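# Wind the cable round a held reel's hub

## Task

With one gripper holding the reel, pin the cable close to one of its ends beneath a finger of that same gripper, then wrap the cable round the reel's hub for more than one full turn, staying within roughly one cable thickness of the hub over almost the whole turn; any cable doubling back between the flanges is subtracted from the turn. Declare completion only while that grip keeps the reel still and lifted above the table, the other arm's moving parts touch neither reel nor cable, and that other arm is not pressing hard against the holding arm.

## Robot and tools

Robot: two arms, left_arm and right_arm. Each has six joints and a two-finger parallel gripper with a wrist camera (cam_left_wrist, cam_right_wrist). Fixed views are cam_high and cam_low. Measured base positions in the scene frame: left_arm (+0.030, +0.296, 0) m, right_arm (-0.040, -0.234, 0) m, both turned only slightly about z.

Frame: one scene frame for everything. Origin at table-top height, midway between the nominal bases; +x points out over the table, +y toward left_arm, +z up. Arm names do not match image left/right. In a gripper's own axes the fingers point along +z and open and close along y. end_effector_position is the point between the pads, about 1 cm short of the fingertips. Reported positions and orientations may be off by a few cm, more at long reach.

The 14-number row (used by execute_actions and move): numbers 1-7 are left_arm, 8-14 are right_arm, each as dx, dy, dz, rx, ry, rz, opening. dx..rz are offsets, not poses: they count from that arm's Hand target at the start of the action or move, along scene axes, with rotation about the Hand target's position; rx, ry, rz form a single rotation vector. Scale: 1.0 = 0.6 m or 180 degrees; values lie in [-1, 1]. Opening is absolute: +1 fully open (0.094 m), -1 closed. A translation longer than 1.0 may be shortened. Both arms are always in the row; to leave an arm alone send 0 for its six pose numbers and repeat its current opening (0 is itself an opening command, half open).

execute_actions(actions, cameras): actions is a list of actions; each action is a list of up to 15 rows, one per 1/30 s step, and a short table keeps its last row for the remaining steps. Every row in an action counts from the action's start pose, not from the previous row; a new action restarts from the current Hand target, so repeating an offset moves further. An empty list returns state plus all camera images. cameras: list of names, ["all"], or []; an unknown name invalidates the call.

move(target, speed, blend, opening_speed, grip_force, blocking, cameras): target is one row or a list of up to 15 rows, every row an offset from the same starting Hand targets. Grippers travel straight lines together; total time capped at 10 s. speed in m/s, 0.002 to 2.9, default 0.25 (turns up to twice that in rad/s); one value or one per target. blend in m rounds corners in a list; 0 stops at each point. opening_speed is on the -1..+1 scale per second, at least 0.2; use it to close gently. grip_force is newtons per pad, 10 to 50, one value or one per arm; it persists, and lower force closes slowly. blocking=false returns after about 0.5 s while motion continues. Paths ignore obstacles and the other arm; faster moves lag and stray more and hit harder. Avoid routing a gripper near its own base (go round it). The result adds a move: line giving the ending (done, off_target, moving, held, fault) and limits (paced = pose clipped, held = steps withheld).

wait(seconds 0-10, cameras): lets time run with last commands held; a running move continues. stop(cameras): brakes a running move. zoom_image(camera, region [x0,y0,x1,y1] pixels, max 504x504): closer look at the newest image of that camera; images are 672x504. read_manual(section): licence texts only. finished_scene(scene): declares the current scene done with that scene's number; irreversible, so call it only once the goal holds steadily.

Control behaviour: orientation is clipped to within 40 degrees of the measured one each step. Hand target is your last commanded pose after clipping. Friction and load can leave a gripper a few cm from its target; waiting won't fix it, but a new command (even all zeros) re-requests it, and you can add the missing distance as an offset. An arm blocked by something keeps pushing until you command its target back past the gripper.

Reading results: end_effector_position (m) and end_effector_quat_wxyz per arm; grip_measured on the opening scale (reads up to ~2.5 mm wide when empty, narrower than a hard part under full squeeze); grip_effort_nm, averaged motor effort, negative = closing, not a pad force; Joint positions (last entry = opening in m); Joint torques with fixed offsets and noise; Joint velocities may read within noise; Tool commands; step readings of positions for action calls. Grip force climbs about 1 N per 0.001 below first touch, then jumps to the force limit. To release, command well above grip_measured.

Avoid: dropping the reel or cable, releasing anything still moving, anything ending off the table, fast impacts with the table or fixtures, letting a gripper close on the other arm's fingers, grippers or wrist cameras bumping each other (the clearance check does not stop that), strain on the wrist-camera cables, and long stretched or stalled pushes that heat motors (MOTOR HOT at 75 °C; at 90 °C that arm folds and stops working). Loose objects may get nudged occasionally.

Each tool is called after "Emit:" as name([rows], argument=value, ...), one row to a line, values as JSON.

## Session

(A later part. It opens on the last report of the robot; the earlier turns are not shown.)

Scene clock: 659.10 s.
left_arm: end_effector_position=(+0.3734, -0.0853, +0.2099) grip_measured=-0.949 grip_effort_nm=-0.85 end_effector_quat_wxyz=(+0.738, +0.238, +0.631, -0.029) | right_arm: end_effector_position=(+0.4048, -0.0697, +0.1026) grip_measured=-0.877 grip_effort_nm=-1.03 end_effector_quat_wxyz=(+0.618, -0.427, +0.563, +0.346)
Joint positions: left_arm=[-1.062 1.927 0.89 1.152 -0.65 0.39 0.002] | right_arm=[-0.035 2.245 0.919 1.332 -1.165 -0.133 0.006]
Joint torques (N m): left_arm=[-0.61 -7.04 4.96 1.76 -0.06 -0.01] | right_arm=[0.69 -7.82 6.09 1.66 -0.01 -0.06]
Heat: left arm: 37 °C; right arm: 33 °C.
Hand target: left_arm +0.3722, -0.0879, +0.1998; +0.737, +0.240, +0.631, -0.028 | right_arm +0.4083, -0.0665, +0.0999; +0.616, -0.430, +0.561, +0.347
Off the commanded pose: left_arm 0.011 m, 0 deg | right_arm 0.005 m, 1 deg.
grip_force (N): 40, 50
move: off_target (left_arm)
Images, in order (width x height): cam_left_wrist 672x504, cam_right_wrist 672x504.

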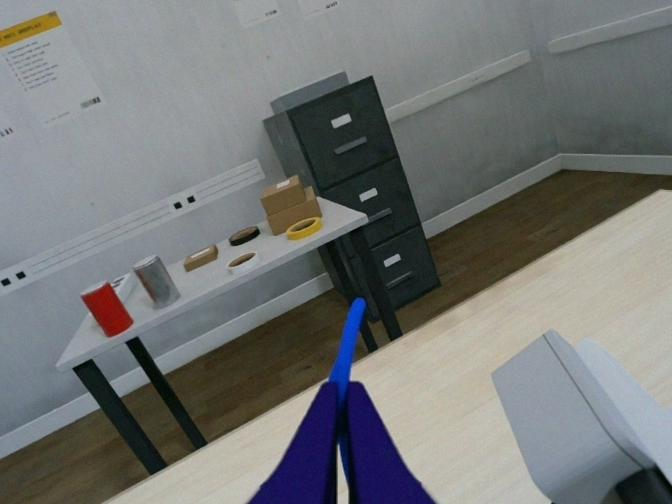

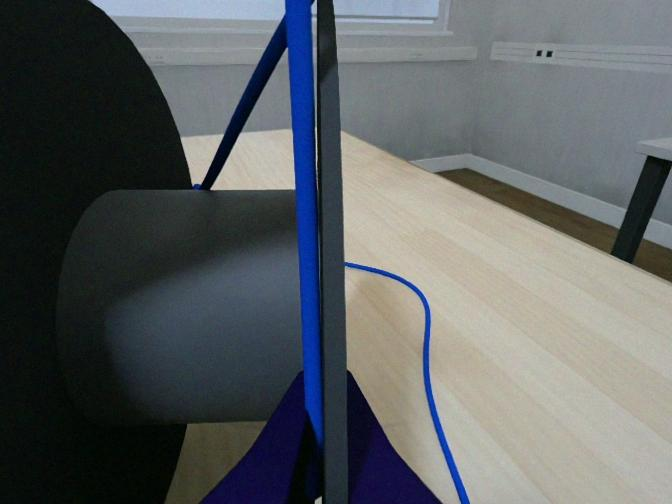

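Emit:
move([
  [0,0,0,0,0,0,-0.4, 0,0,0,0,0,0,-1],
  [-0.22,0.1,0.02,0,0,0,-0.4, 0,0,0,0,0,0,-1],
  [-0.3,0.35,0.2,0,0,0,-0.4, 0,0,0,0,0,0,-1],
], speed=[0.05, 0.12, 0.25], blend=[0, 0.03, 0], opening_speed=0.6, cameras=["all"])

Scene clock: 800.80 s.
left_arm: end_effector_position=(+0.1918, +0.1179, +0.3048) grip_measured=-0.402 grip_effort_nm=0.11 end_effector_quat_wxyz=(+0.732, +0.260, +0.630, -0.005) | right_arm: end_effector_position=(+0.4048, -0.0697, +0.1026) grip_measured=-0.877 grip_effort_nm=-1.04 end_effector_quat_wxyz=(+0.618, -0.427, +0.563, +0.346)
Joint positions: left_arm=[-1.625 0.504 0.389 0.32 -1.211 0.576 0.028] | right_arm=[-0.035 2.245 0.919 1.332 -1.165 -0.133 0.006]
Joint torques (N m): left_arm=[0.31 -0.01 9.25 1.13 0.15 -0.15] | right_arm=[0.7 -7.77 6.12 1.63 0 -0.07]
Heat: left arm: 40 °C; right arm: 33 °C.
Hand target: left_arm +0.1921, +0.1221, +0.3198; +0.737, +0.240, +0.631, -0.028 | right_arm +0.4083, -0.0665, +0.0999; +0.616, -0.430, +0.561, +0.347
Off the commanded pose: left_arm 0.016 m, 3 deg | right_arm 0.005 m, 1 deg.
grip_force (N): 40, 50
move: off_target (left_arm)

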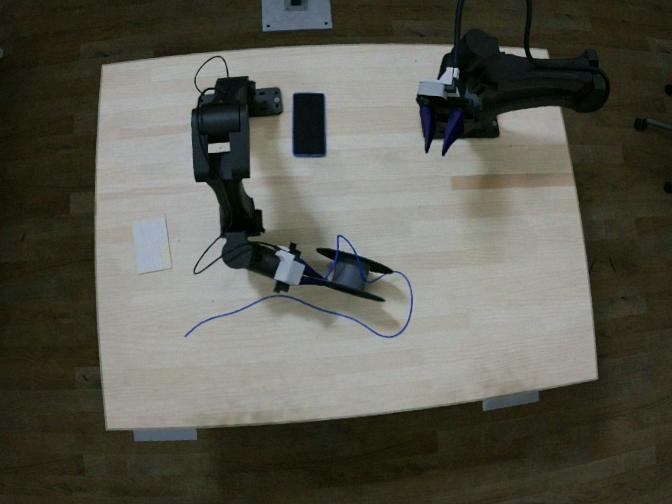

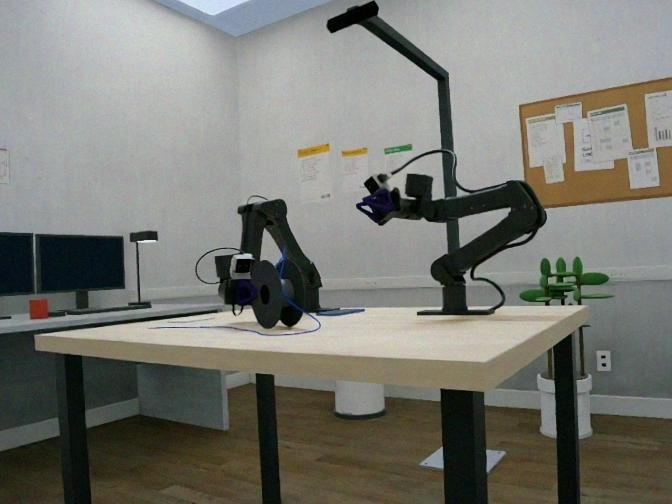

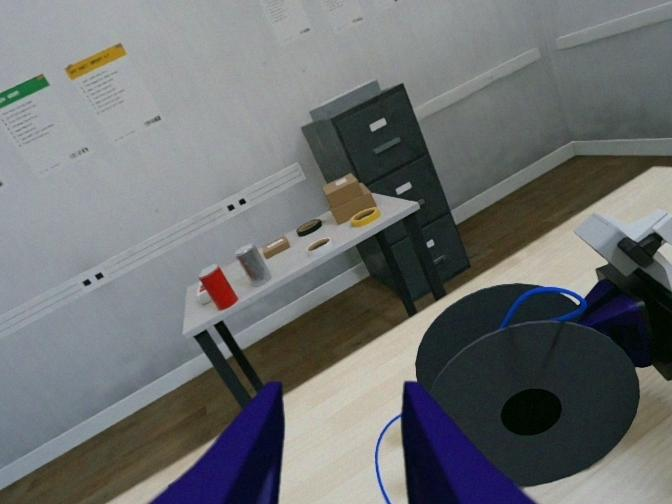

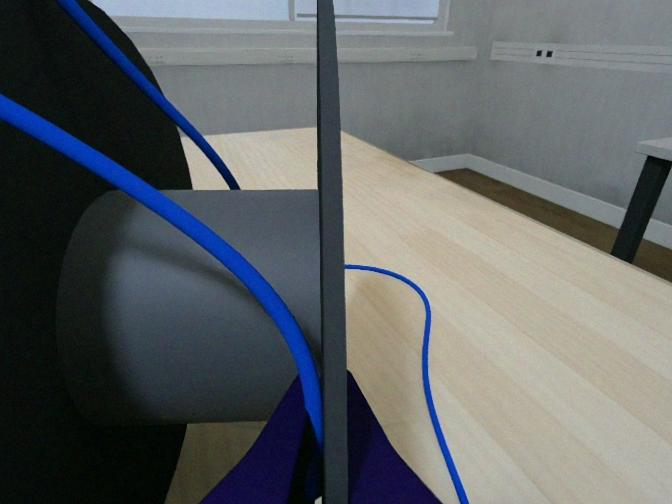

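Emit:
move([
  [0,0,0,0,0,0,-0.4, 0,0,0.2,0,0,0,-1],
  [0,0,0,0,0,0,-0.4, -0.105,-0.1975,0.4,0,0,-0.344,-1],
], speed=[0.12, 0.2], blend=[0.03, 0], cameras=["all"])

Scene clock: 816.87 s.
left_arm: end_effector_position=(+0.1918, +0.1179, +0.3045) grip_measured=-0.402 grip_effort_nm=0.12 end_effector_quat_wxyz=(+0.732, +0.260, +0.630, -0.005) | right_arm: end_effector_position=(+0.3459, -0.1863, +0.2913) grip_measured=-0.877 grip_effort_nm=-1.04 end_effector_quat_wxyz=(+0.658, -0.089, +0.748, -0.020)
Joint positions: left_arm=[-1.625 0.504 0.389 0.318 -1.211 0.575 0.028] | right_arm=[0.118 1.054 0.721 0.199 0.06 -0.141 0.006]
Joint torques (N m): left_arm=[0.32 -0.03 9.26 1.13 0.15 -0.19] | right_arm=[0.68 -5.18 11.02 2.97 0.09 0.04]
Heat: left arm: 38 °C; right arm: 33 °C.
Hand target: left_arm +0.1921, +0.1221, +0.3198; +0.737, +0.240, +0.632, -0.028 | right_arm +0.3453, -0.1850, +0.3399; +0.707, -0.080, +0.703, -0.019
Off the commanded pose: left_arm 0.016 m, 4 deg | right_arm 0.049 m, 8 deg.
grip_force (N): 40, 50
move: off_target (left_arm, right_arm)

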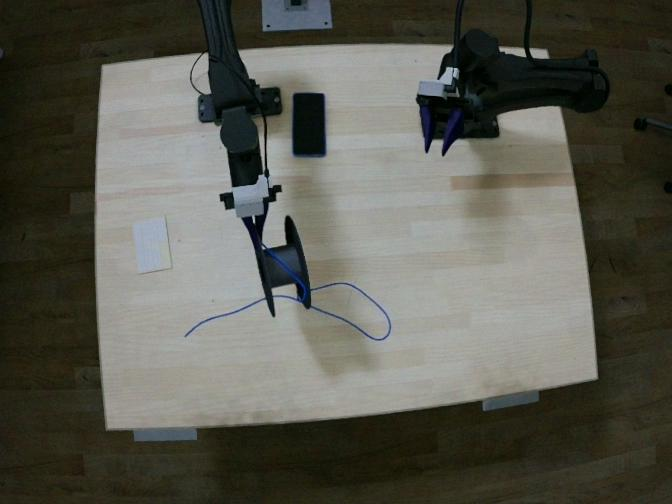

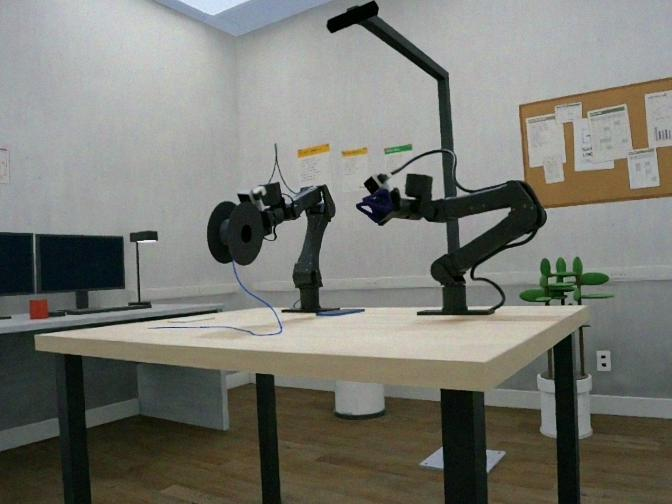

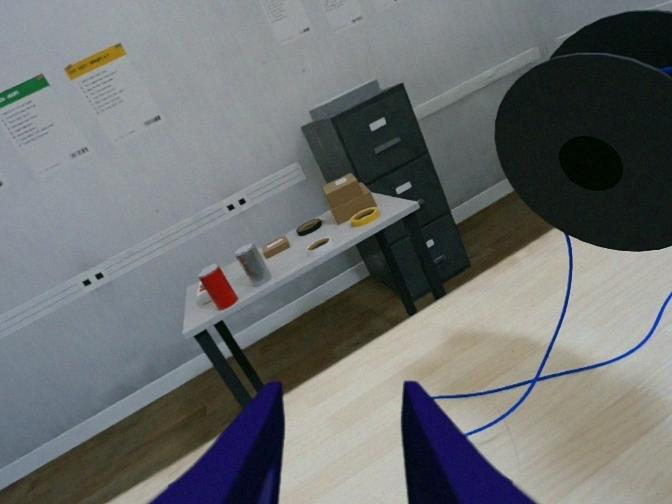

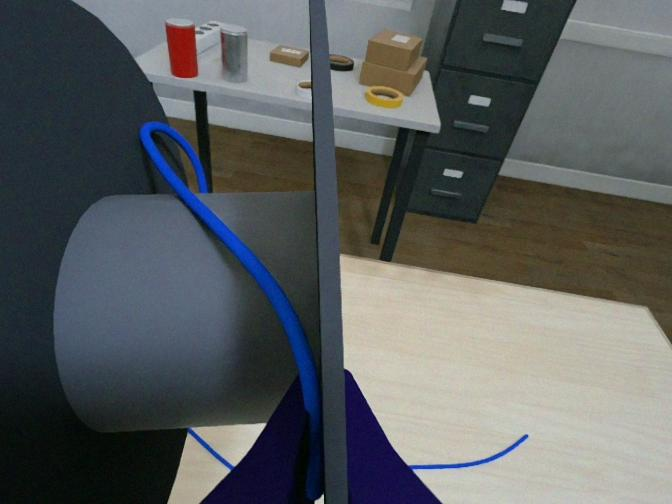

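Emit:
move(target=[0,0,0,0,0,0,-0.4, 0,0,0.22,0,0,0,-1], speed=0.15, cameras=["all"])

Scene clock: 877.67 s.
left_arm: end_effector_position=(+0.1918, +0.1179, +0.3045) grip_measured=-0.402 grip_effort_nm=0.11 end_effector_quat_wxyz=(+0.732, +0.260, +0.630, -0.005) | right_arm: end_effector_position=(+0.3492, -0.1860, +0.4314) grip_measured=-0.877 grip_effort_nm=-1.04 end_effector_quat_wxyz=(+0.665, -0.088, +0.741, -0.021)
Joint positions: left_arm=[-1.625 0.504 0.389 0.318 -1.211 0.575 0.028] | right_arm=[0.118 1.149 1.318 -0.283 0.061 -0.144 0.006]
Joint torques (N m): left_arm=[0.31 -0.03 9.26 1.13 0.15 -0.19] | right_arm=[0.66 -3.79 10.52 2.96 0.07 0.07]
Heat: left arm: 38 °C; right arm: 40 °C.
Hand target: left_arm +0.1921, +0.1221, +0.3198; +0.737, +0.240, +0.632, -0.028 | right_arm +0.3453, -0.1850, +0.4720; +0.707, -0.080, +0.703, -0.019
Off the commanded pose: left_arm 0.016 m, 4 deg | right_arm 0.041 m, 6 deg.
grip_force (N): 40, 50
move: off_target (left_arm, right_arm)

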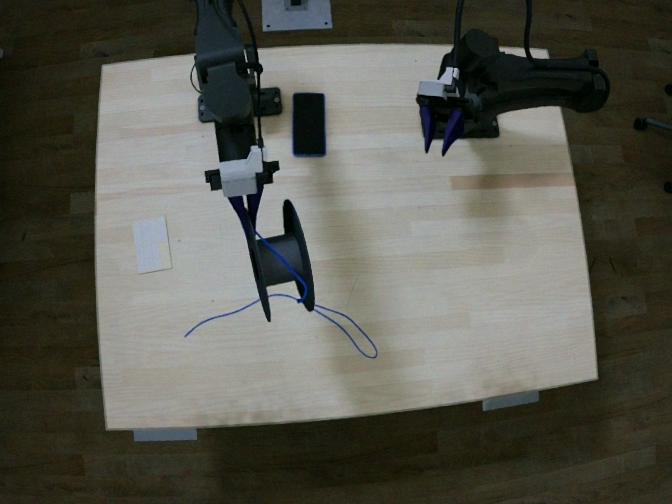

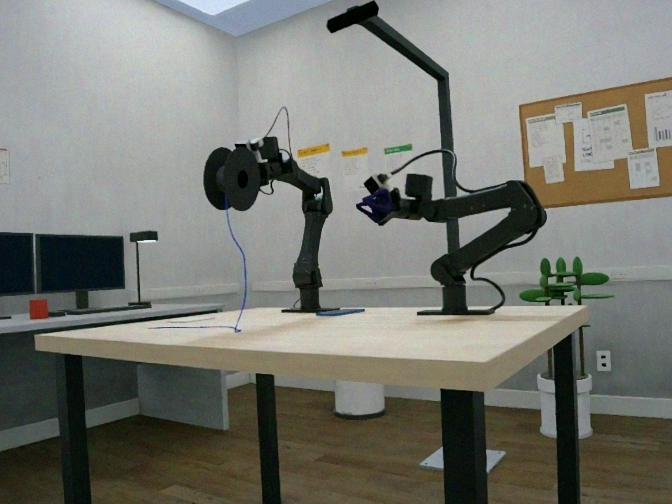

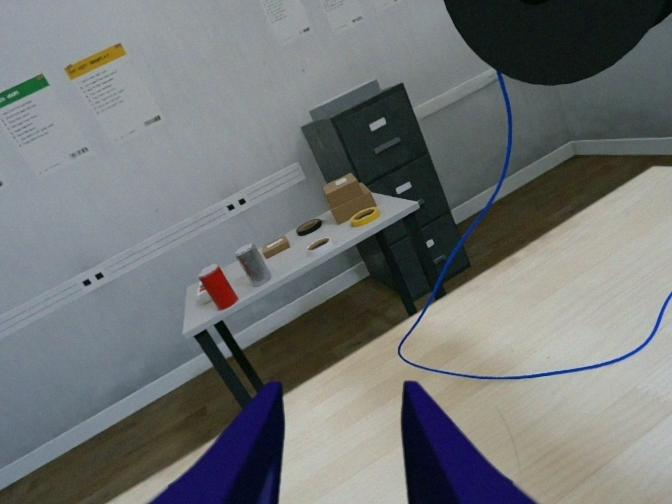

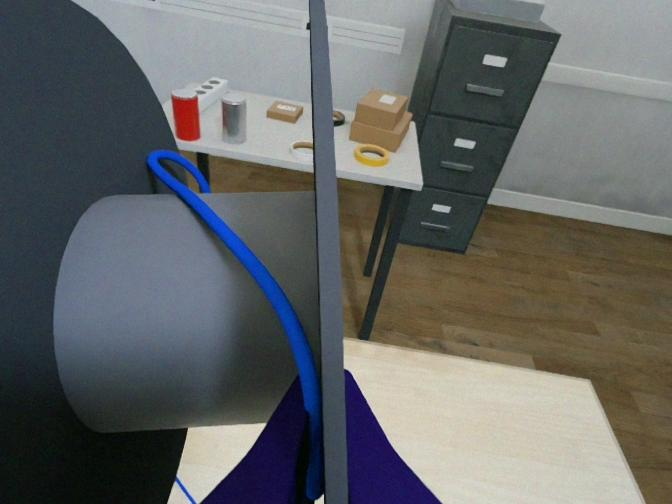

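Emit:
zoom_image(camera="cam_high", region=[390, 20, 530, 170])

Emit:
zoom_image(camera="cam_high", region=[230, 190, 400, 370])

Scaled by 3.360.

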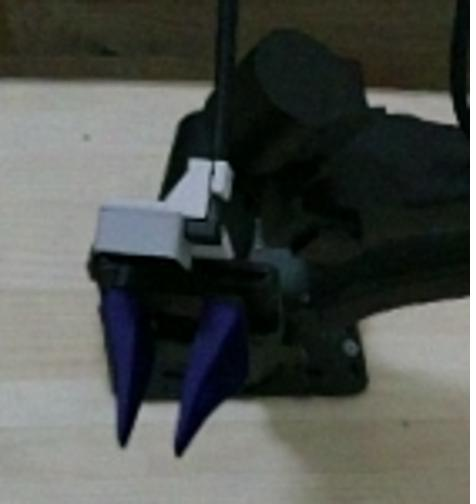

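Scaled by 2.800.

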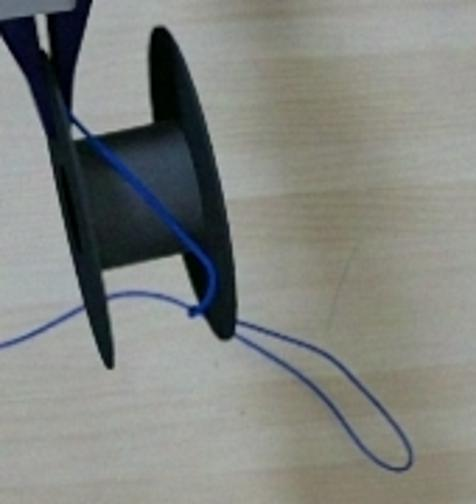

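Emit:
move(target=[0.463,0.013,-0.358,0.0452,0.0031,-0.1207,-0.2, 0,0,0,0,0,0,-1], speed=0.3, cameras=["all"])

Scene clock: 1017.07 s.
left_arm: end_effector_position=(+0.4644, +0.1325, +0.0860) grip_measured=-0.202 grip_effort_nm=0.11 end_effector_quat_wxyz=(+0.660, +0.407, +0.618, -0.130) | right_arm: end_effector_position=(+0.3492, -0.1860, +0.4310) grip_measured=-0.877 grip_effort_nm=-1.04 end_effector_quat_wxyz=(+0.665, -0.088, +0.741, -0.021)
Joint positions: left_arm=[-0.134 2.089 0.634 1.335 0.648 0.461 0.037] | right_arm=[0.118 1.149 1.318 -0.285 0.061 -0.144 0.006]
Joint torques (N m): left_arm=[-0.01 -6.67 5.12 2.62 0.15 -0.24] | right_arm=[0.59 -3.78 10.43 2.99 0.09 0.07]
Heat: left arm: 39 °C; right arm: 49 °C.
Hand target: left_arm +0.4699, +0.1297, +0.1050; +0.697, +0.406, +0.579, -0.123 | right_arm +0.3453, -0.1850, +0.4720; +0.707, -0.080, +0.703, -0.019
Off the commanded pose: left_arm 0.020 m, 6 deg | right_arm 0.041 m, 7 deg.
grip_force (N): 40, 50
move: off_target (left_arm, right_arm)

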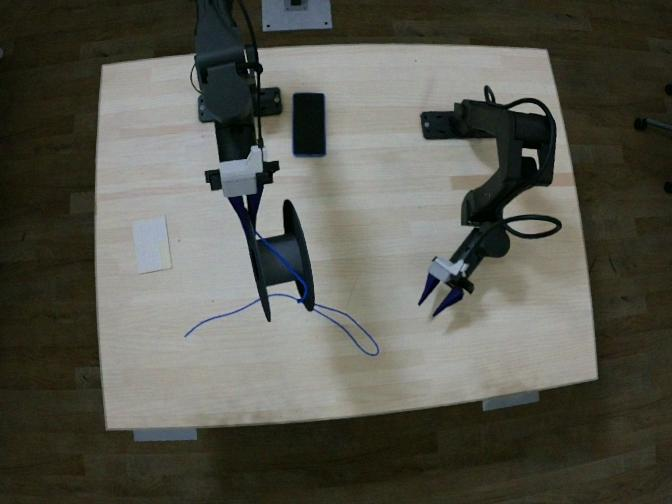

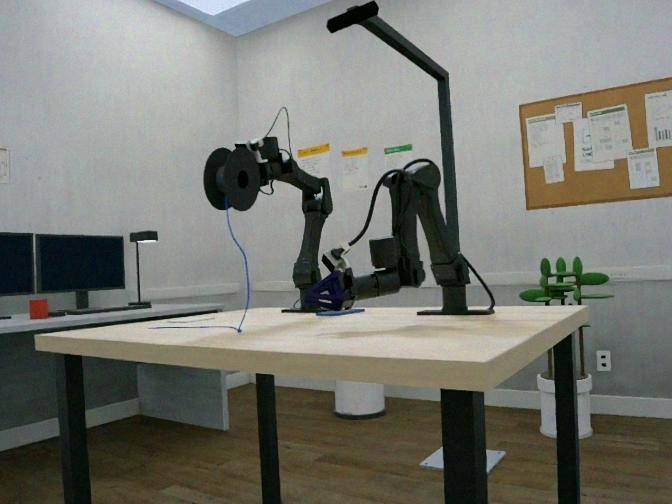

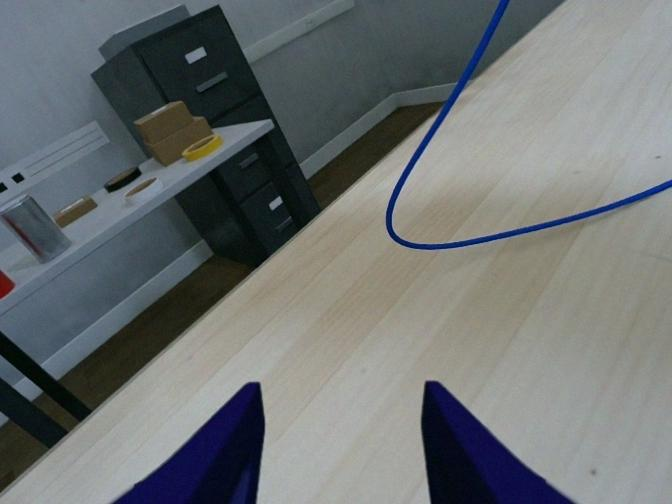

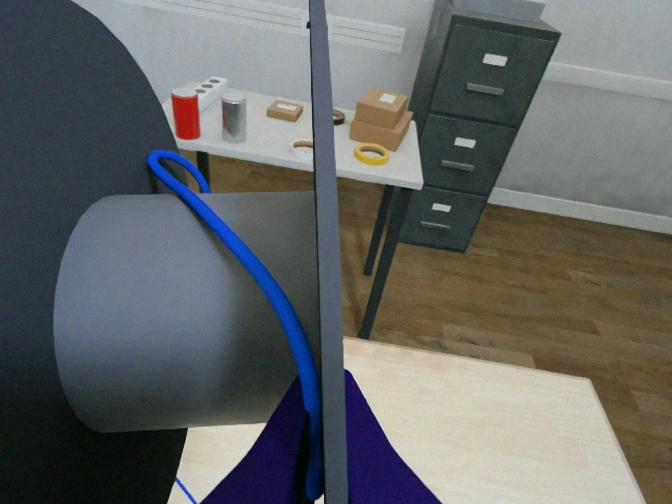

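Emit:
move(target=[0.072,-0.16,-0.03,0.0986,-0.0969,-0.0132,-0.2, 0,0,0,0,0,0,-1], speed=0.2, cameras=["cam_left_wrist", "cam_high", "cam_low"])

Scene clock: 1056.77 s.
left_arm: end_effector_position=(+0.5081, +0.0354, +0.0946) grip_measured=-0.202 grip_effort_nm=0.11 end_effector_quat_wxyz=(+0.703, +0.536, +0.468, +0.014) | right_arm: end_effector_position=(+0.3492, -0.1860, +0.4309) grip_measured=-0.877 grip_effort_nm=-1.04 end_effector_quat_wxyz=(+0.665, -0.089, +0.742, -0.021)
Joint positions: left_arm=[-0.353 2.271 0.947 1.309 0.488 0.879 0.037] | right_arm=[0.118 1.149 1.318 -0.285 0.061 -0.144 0.006]
Joint torques (N m): left_arm=[-0.25 -8.4 6.05 1.68 -0.13 -0.07] | right_arm=[0.66 -3.75 10.55 2.99 0.07 0.06]
Heat: left arm: 45 °C; right arm: 49 °C.
Hand target: left_arm +0.5132, +0.0338, +0.0869; +0.702, +0.534, +0.471, +0.016 | right_arm +0.3453, -0.1850, +0.4720; +0.707, -0.080, +0.703, -0.019
Off the commanded pose: left_arm 0.009 m, 0 deg | right_arm 0.041 m, 7 deg.
grip_force (N): 40, 50
move: off_target (right_arm)
Images, in order (width x height): cam_high 672x504, cam_low 672x504, cam_left_wrist 672x504.

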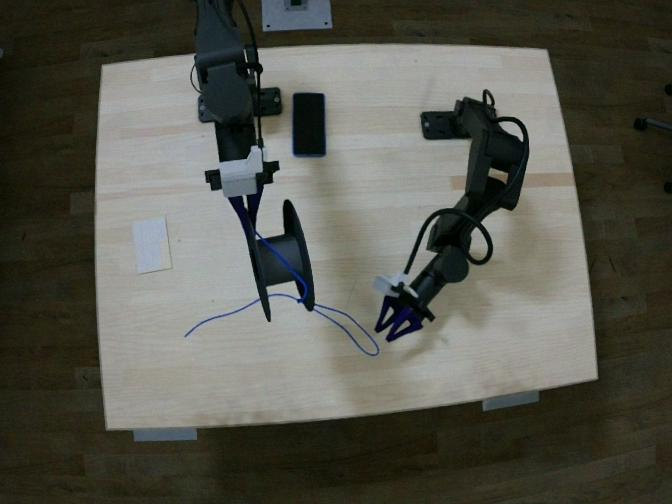

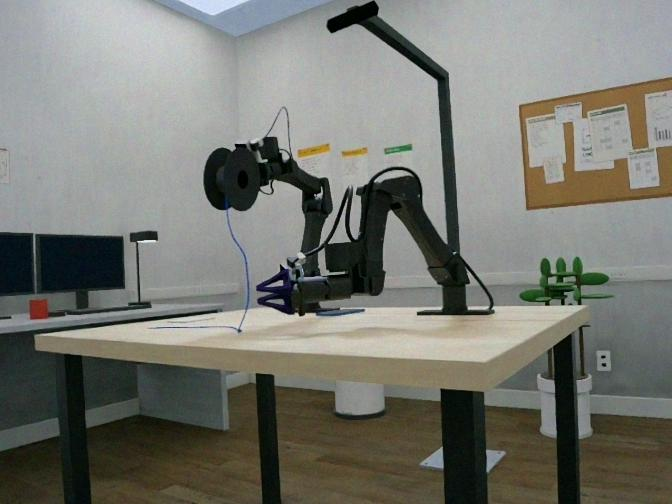

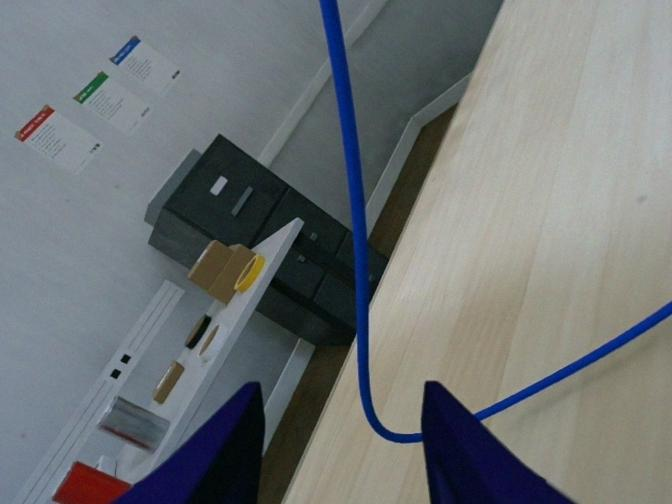

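Emit:
move([
  [-0.002,-0.0425,0.0157,0,0,0,-0.2, 0,0,0,0,0,0,-1],
  [-0.002,-0.0425,0.0157,0,0,0,-1, 0,0,0,0,0,0,-1],
], speed=0.08, opening_speed=0.5, cameras=["cam_left_wrist", "cam_high"])

Scene clock: 1073.43 s.
left_arm: end_effector_position=(+0.5067, +0.0101, +0.0956) grip_measured=-0.952 grip_effort_nm=-0.83 end_effector_quat_wxyz=(+0.698, +0.538, +0.472, +0.012) | right_arm: end_effector_position=(+0.3492, -0.1860, +0.4309) grip_measured=-0.877 grip_effort_nm=-1.04 end_effector_quat_wxyz=(+0.665, -0.089, +0.742, -0.021)
Joint positions: left_arm=[-0.416 2.271 0.984 1.259 0.426 0.88 0.002] | right_arm=[0.118 1.149 1.318 -0.285 0.061 -0.144 0.006]
Joint torques (N m): left_arm=[-0.2 -9.91 6.28 1.68 -0.1 -0.06] | right_arm=[0.65 -3.84 10.5 2.98 0.06 0.07]
Heat: left arm: 42 °C; right arm: 50 °C.
Hand target: left_arm +0.5119, +0.0083, +0.0963; +0.702, +0.534, +0.471, +0.016 | right_arm +0.3453, -0.1850, +0.4720; +0.707, -0.080, +0.703, -0.019
Off the commanded pose: left_arm 0.006 m, 1 deg | right_arm 0.041 m, 7 deg.
grip_force (N): 40, 50
move: off_target (right_arm)
Images, in order (width x height): cam_high 672x504, cam_left_wrist 672x504.

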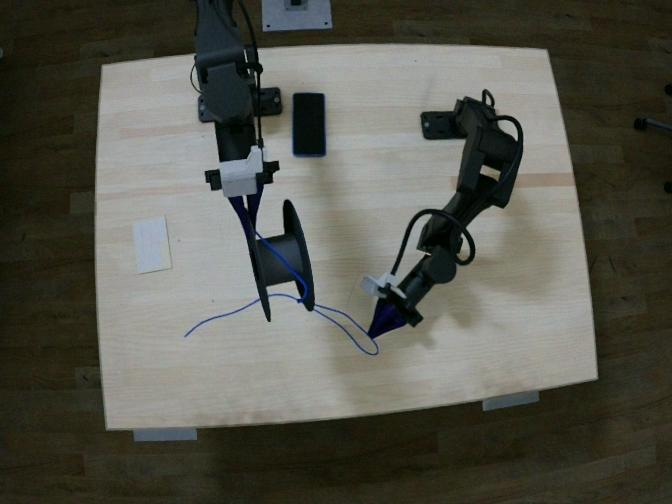

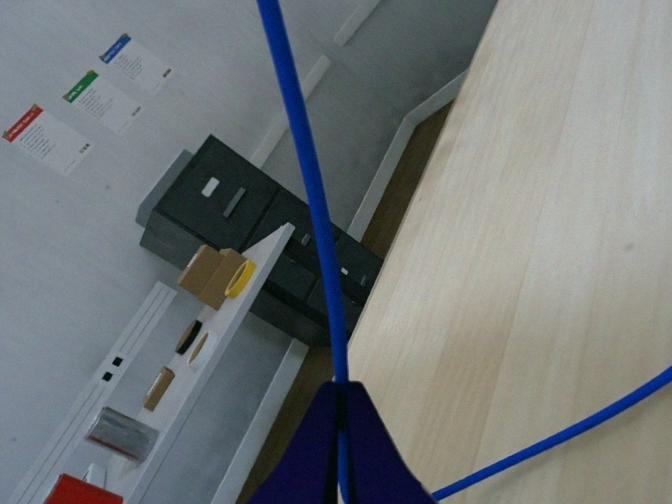

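Emit:
move([
  [-0.138,-0.179,-0.024,-0.1179,0.2561,-0.194,-1, 0,0,0,0,0,0,-1],
  [-0.47,-0.207,0.06,-0.1179,0.2561,-0.194,-1, 0,0,0,0,0,0,-1],
], speed=0.2, blend=[0.04, 0], cameras=["all"])

Scene clock: 1134.43 s.
left_arm: end_effector_position=(+0.2267, -0.1166, +0.0968) grip_measured=-0.952 grip_effort_nm=-0.85 end_effector_quat_wxyz=(+0.468, +0.487, +0.564, -0.474) | right_arm: end_effector_position=(+0.3492, -0.1861, +0.4307) grip_measured=-0.877 grip_effort_nm=-1.04 end_effector_quat_wxyz=(+0.664, -0.089, +0.742, -0.021)
Joint positions: left_arm=[-0.913 2 0.589 1.276 0.595 -0.003 0.002] | right_arm=[0.118 1.149 1.318 -0.286 0.061 -0.144 0.006]
Joint torques (N m): left_arm=[-0.02 -11.4 2.8 2.53 -0.18 0.01] | right_arm=[0.62 -3.74 10.47 3 0.07 0.06]
Heat: left arm: 41 °C; right arm: 51 °C.
Hand target: left_arm +0.2299, -0.1160, +0.1324; +0.522, +0.477, +0.521, -0.478 | right_arm +0.3453, -0.1850, +0.4720; +0.707, -0.080, +0.703, -0.019
Off the commanded pose: left_arm 0.036 m, 8 deg | right_arm 0.041 m, 7 deg.
grip_force (N): 40, 50
move: off_target (left_arm, right_arm)

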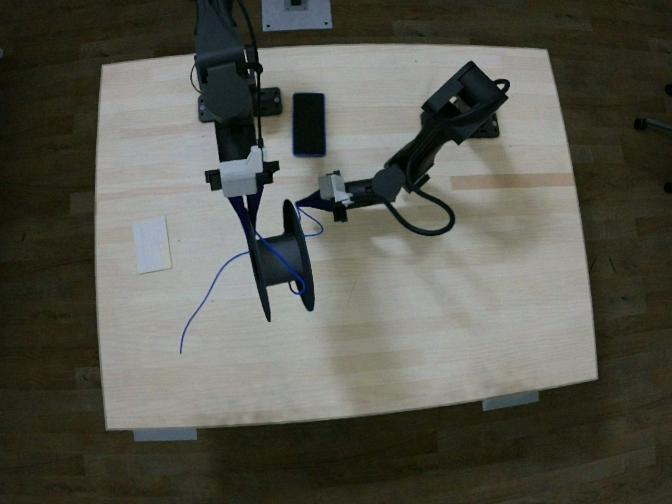

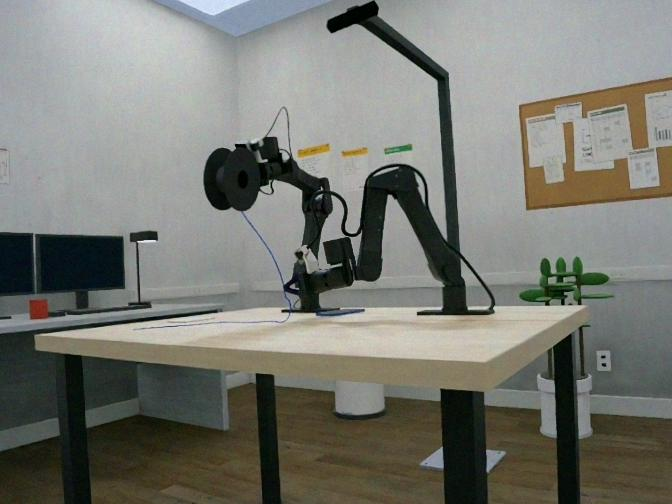

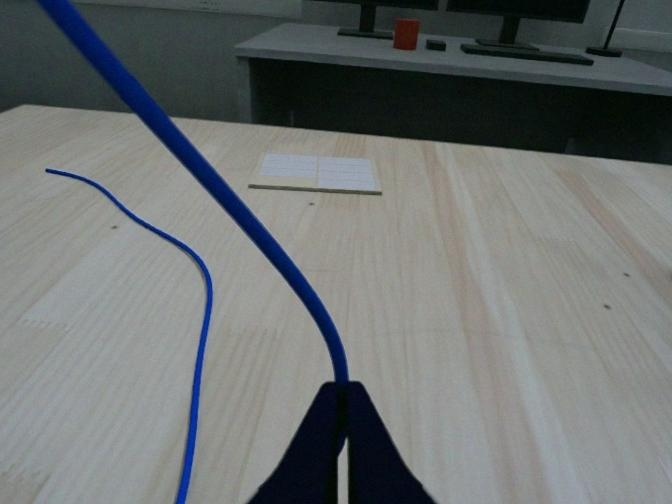

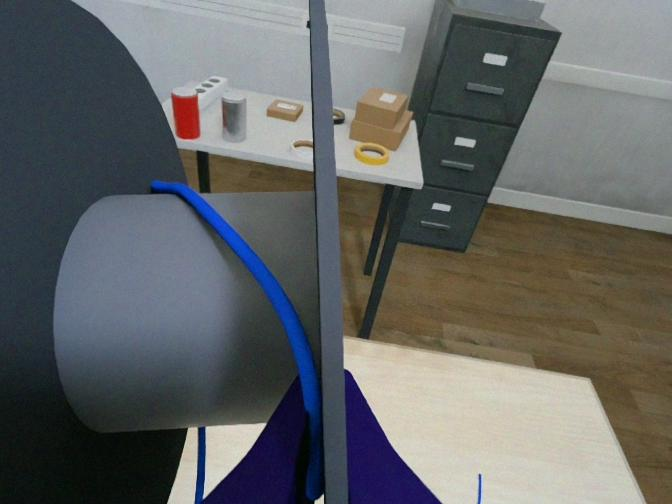

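Emit:
zoom_image(camera="cam_low", region=[190, 120, 350, 340])

Emit:
zoom_image(camera="cam_high", region=[220, 160, 380, 330])

Scaled by 2.291.

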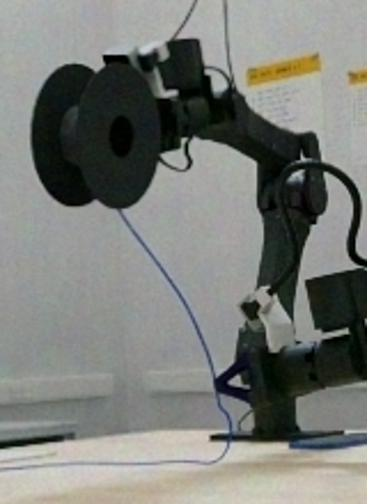

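Scaled by 2.965.

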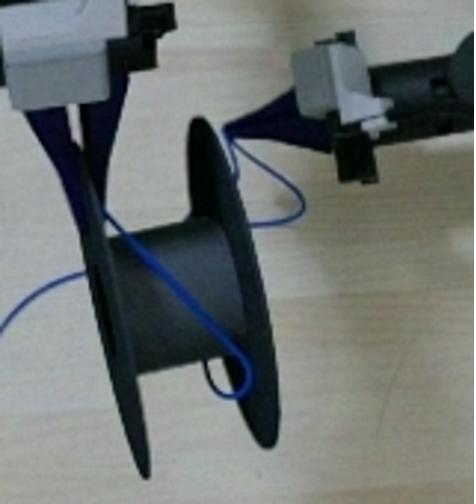

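Emit:
move([
  [-0.208,-0.018,0.266,-0.0145,0.166,0,-1, 0,0,0,0,0,0,-1],
  [-0.25,-0.022,0.464,-0.0242,0.2767,0,-1, 0,0,0,0,0,0,-1],
], speed=0.15, blend=[0.04, 0], cameras=["all"])

Scene clock: 1159.20 s.
left_arm: end_effector_position=(+0.0806, -0.1342, +0.3901) grip_measured=-0.952 grip_effort_nm=-0.85 end_effector_quat_wxyz=(+0.262, +0.219, +0.687, -0.641) | right_arm: end_effector_position=(+0.3492, -0.1861, +0.4307) grip_measured=-0.877 grip_effort_nm=-1.04 end_effector_quat_wxyz=(+0.664, -0.089, +0.742, -0.021)
Joint positions: left_arm=[-1.439 1.233 1.122 0.07 0.062 -0.872 0.002] | right_arm=[0.118 1.149 1.318 -0.286 0.061 -0.144 0.006]
Joint torques (N m): left_arm=[-0.66 -5.89 9.46 1.65 -0.17 -0.04] | right_arm=[0.72 -3.75 10.4 2.98 0.06 0.08]
Heat: left arm: 43 °C; right arm: 51 °C.
Hand target: left_arm +0.0799, -0.1292, +0.4107; +0.271, +0.212, +0.675, -0.653 | right_arm +0.3453, -0.1850, +0.4720; +0.707, -0.080, +0.703, -0.019
Off the commanded pose: left_arm 0.021 m, 2 deg | right_arm 0.041 m, 7 deg.
grip_force (N): 40, 50
move: off_target (left_arm, right_arm)

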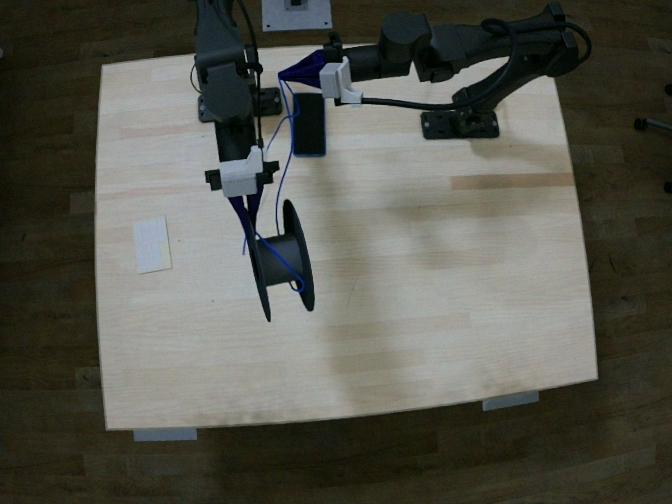

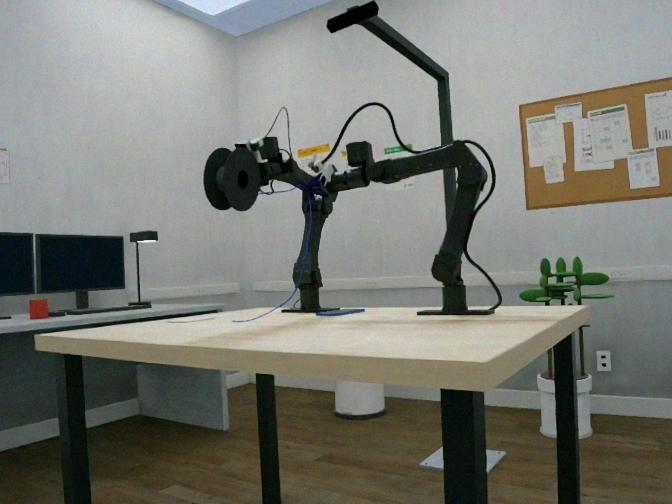

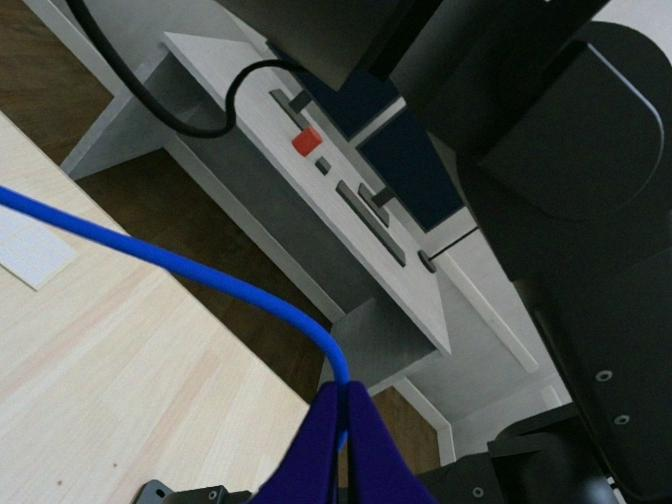

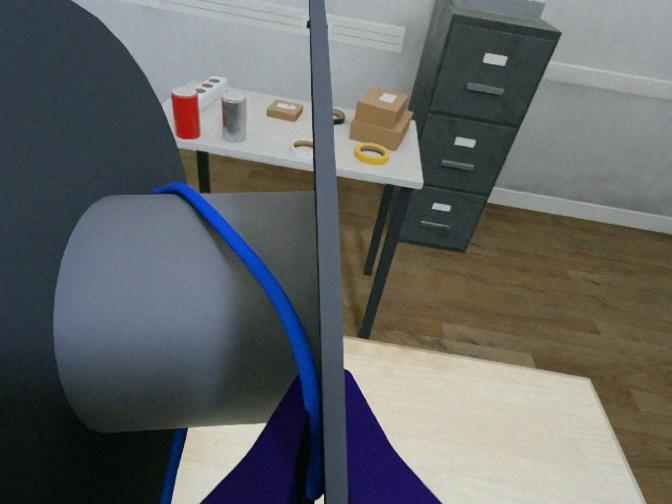

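Emit:
move([
  [0.02,0.042,0,0,0,0,-1, 0,0,-0.05,0,0,0,-1],
  [0.152,0.042,0.0,0,0,0,-1, 0,0,-0.383,0,0,0,-1],
], speed=0.12, blend=[0.02, 0], cameras=["all"])

Scene clock: 1185.20 s.
left_arm: end_effector_position=(+0.1714, -0.1022, +0.3867) grip_measured=-0.952 grip_effort_nm=-0.85 end_effector_quat_wxyz=(+0.258, +0.206, +0.697, -0.637) | right_arm: end_effector_position=(+0.3443, -0.1866, +0.2196) grip_measured=-0.877 grip_effort_nm=-1.04 end_effector_quat_wxyz=(+0.673, -0.087, +0.734, -0.021)
Joint positions: left_arm=[-1.068 1.228 1.122 0.044 0.413 -0.873 0.002] | right_arm=[0.119 1.161 0.435 0.633 0.061 -0.144 0.006]
Joint torques (N m): left_arm=[0.18 -3.9 10.35 1.82 0.11 -0.02] | right_arm=[0.68 -3.23 6.72 3.28 0.06 0.08]
Heat: left arm: 42 °C; right arm: 52 °C.
Hand target: left_arm +0.1712, -0.1040, +0.4107; +0.271, +0.212, +0.675, -0.653 | right_arm +0.3453, -0.1850, +0.2421; +0.707, -0.080, +0.703, -0.019
Off the commanded pose: left_arm 0.024 m, 4 deg | right_arm 0.023 m, 5 deg.
grip_force (N): 40, 50
move: off_target (left_arm, right_arm); blend cut to 0.0145 m at target 1

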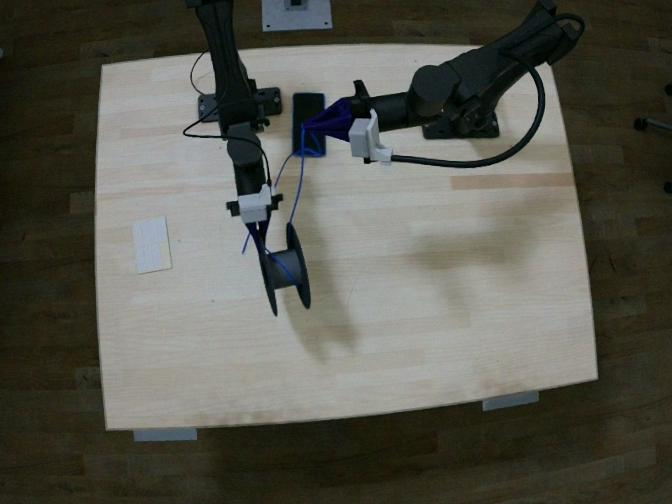

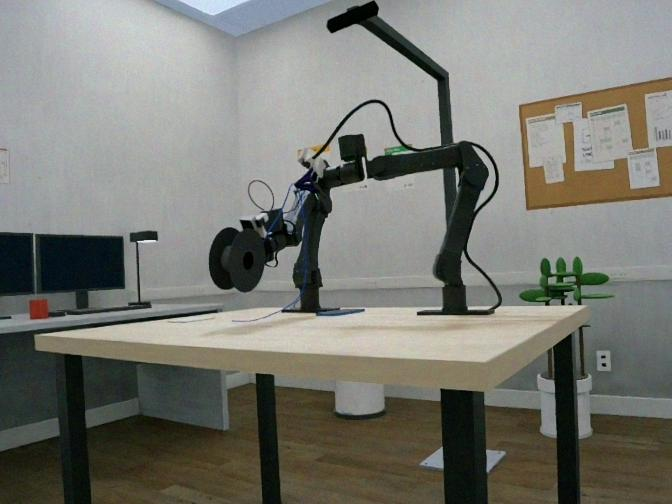

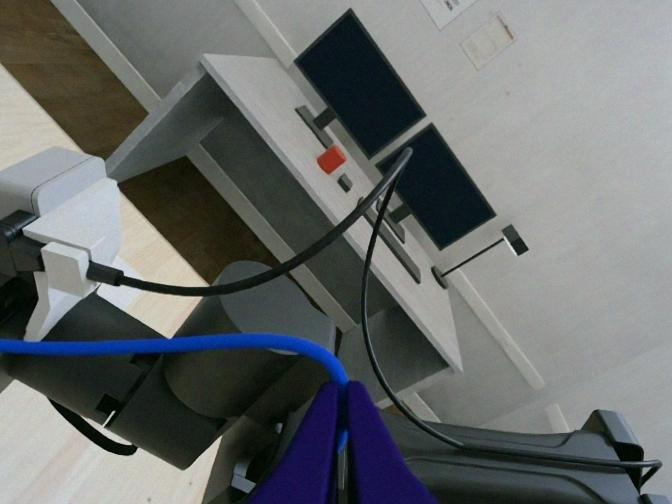

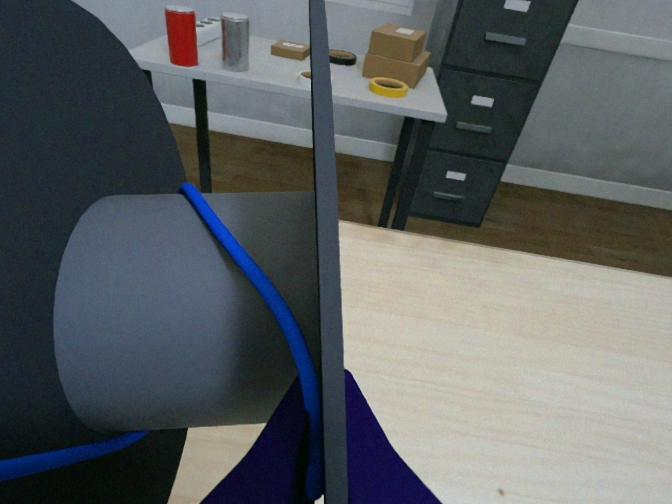

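Emit:
move([
  [0.148,0.003,0.105,0.011,-0.125,0,-1, 0,0,-0.025,0,0,0,-1],
  [0.347,-0.002,0.149,0.0435,-0.498,0,-1, 0,0,-0.05,0,0,0,-1],
], speed=0.15, blend=[0.04, 0], cameras=["all"])

Scene clock: 1222.53 s.
left_arm: end_effector_position=(+0.3767, -0.1079, +0.4649) grip_measured=-0.953 grip_effort_nm=-0.85 end_effector_quat_wxyz=(+0.612, +0.633, +0.374, -0.292) | right_arm: end_effector_position=(+0.3471, -0.1862, +0.2371) grip_measured=-0.877 grip_effort_nm=-1.04 end_effector_quat_wxyz=(+0.732, -0.073, +0.677, -0.014)
Joint positions: left_arm=[-0.608 1.913 2.173 -0.386 0.879 0.69 0.002] | right_arm=[0.119 1.254 0.375 0.951 0.061 -0.13 0.006]
Joint torques (N m): left_arm=[1.03 -9.42 11.02 2.15 0.18 0.01] | right_arm=[0.62 -2.36 4.42 1.85 0.07 -0.1]
Heat: left arm: 43 °C; right arm: 51 °C.
Hand target: left_arm +0.3794, -0.1052, +0.5000; +0.654, +0.627, +0.326, -0.271 | right_arm +0.3453, -0.1850, +0.2121; +0.707, -0.080, +0.703, -0.019
Off the commanded pose: left_arm 0.035 m, 8 deg | right_arm 0.025 m, 4 deg.
grip_force (N): 40, 50
move: off_target (left_arm, right_arm)

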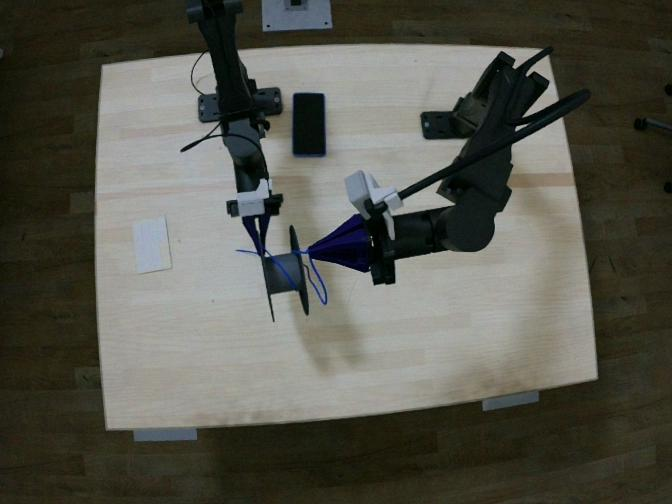

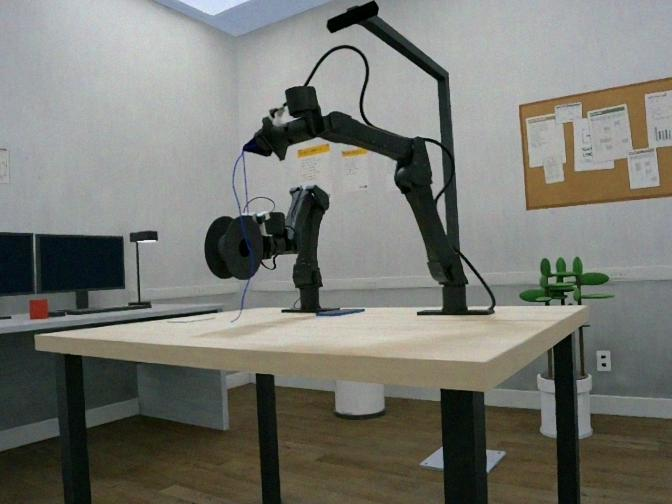

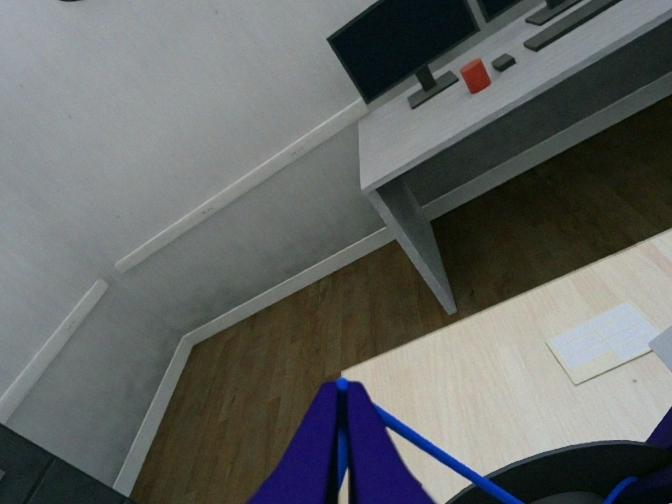

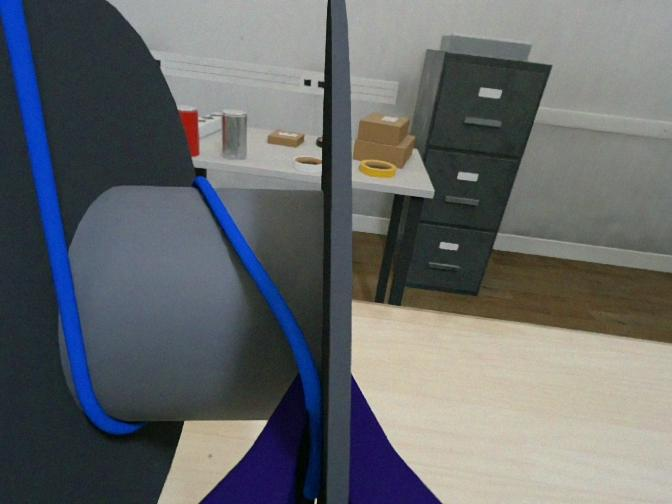

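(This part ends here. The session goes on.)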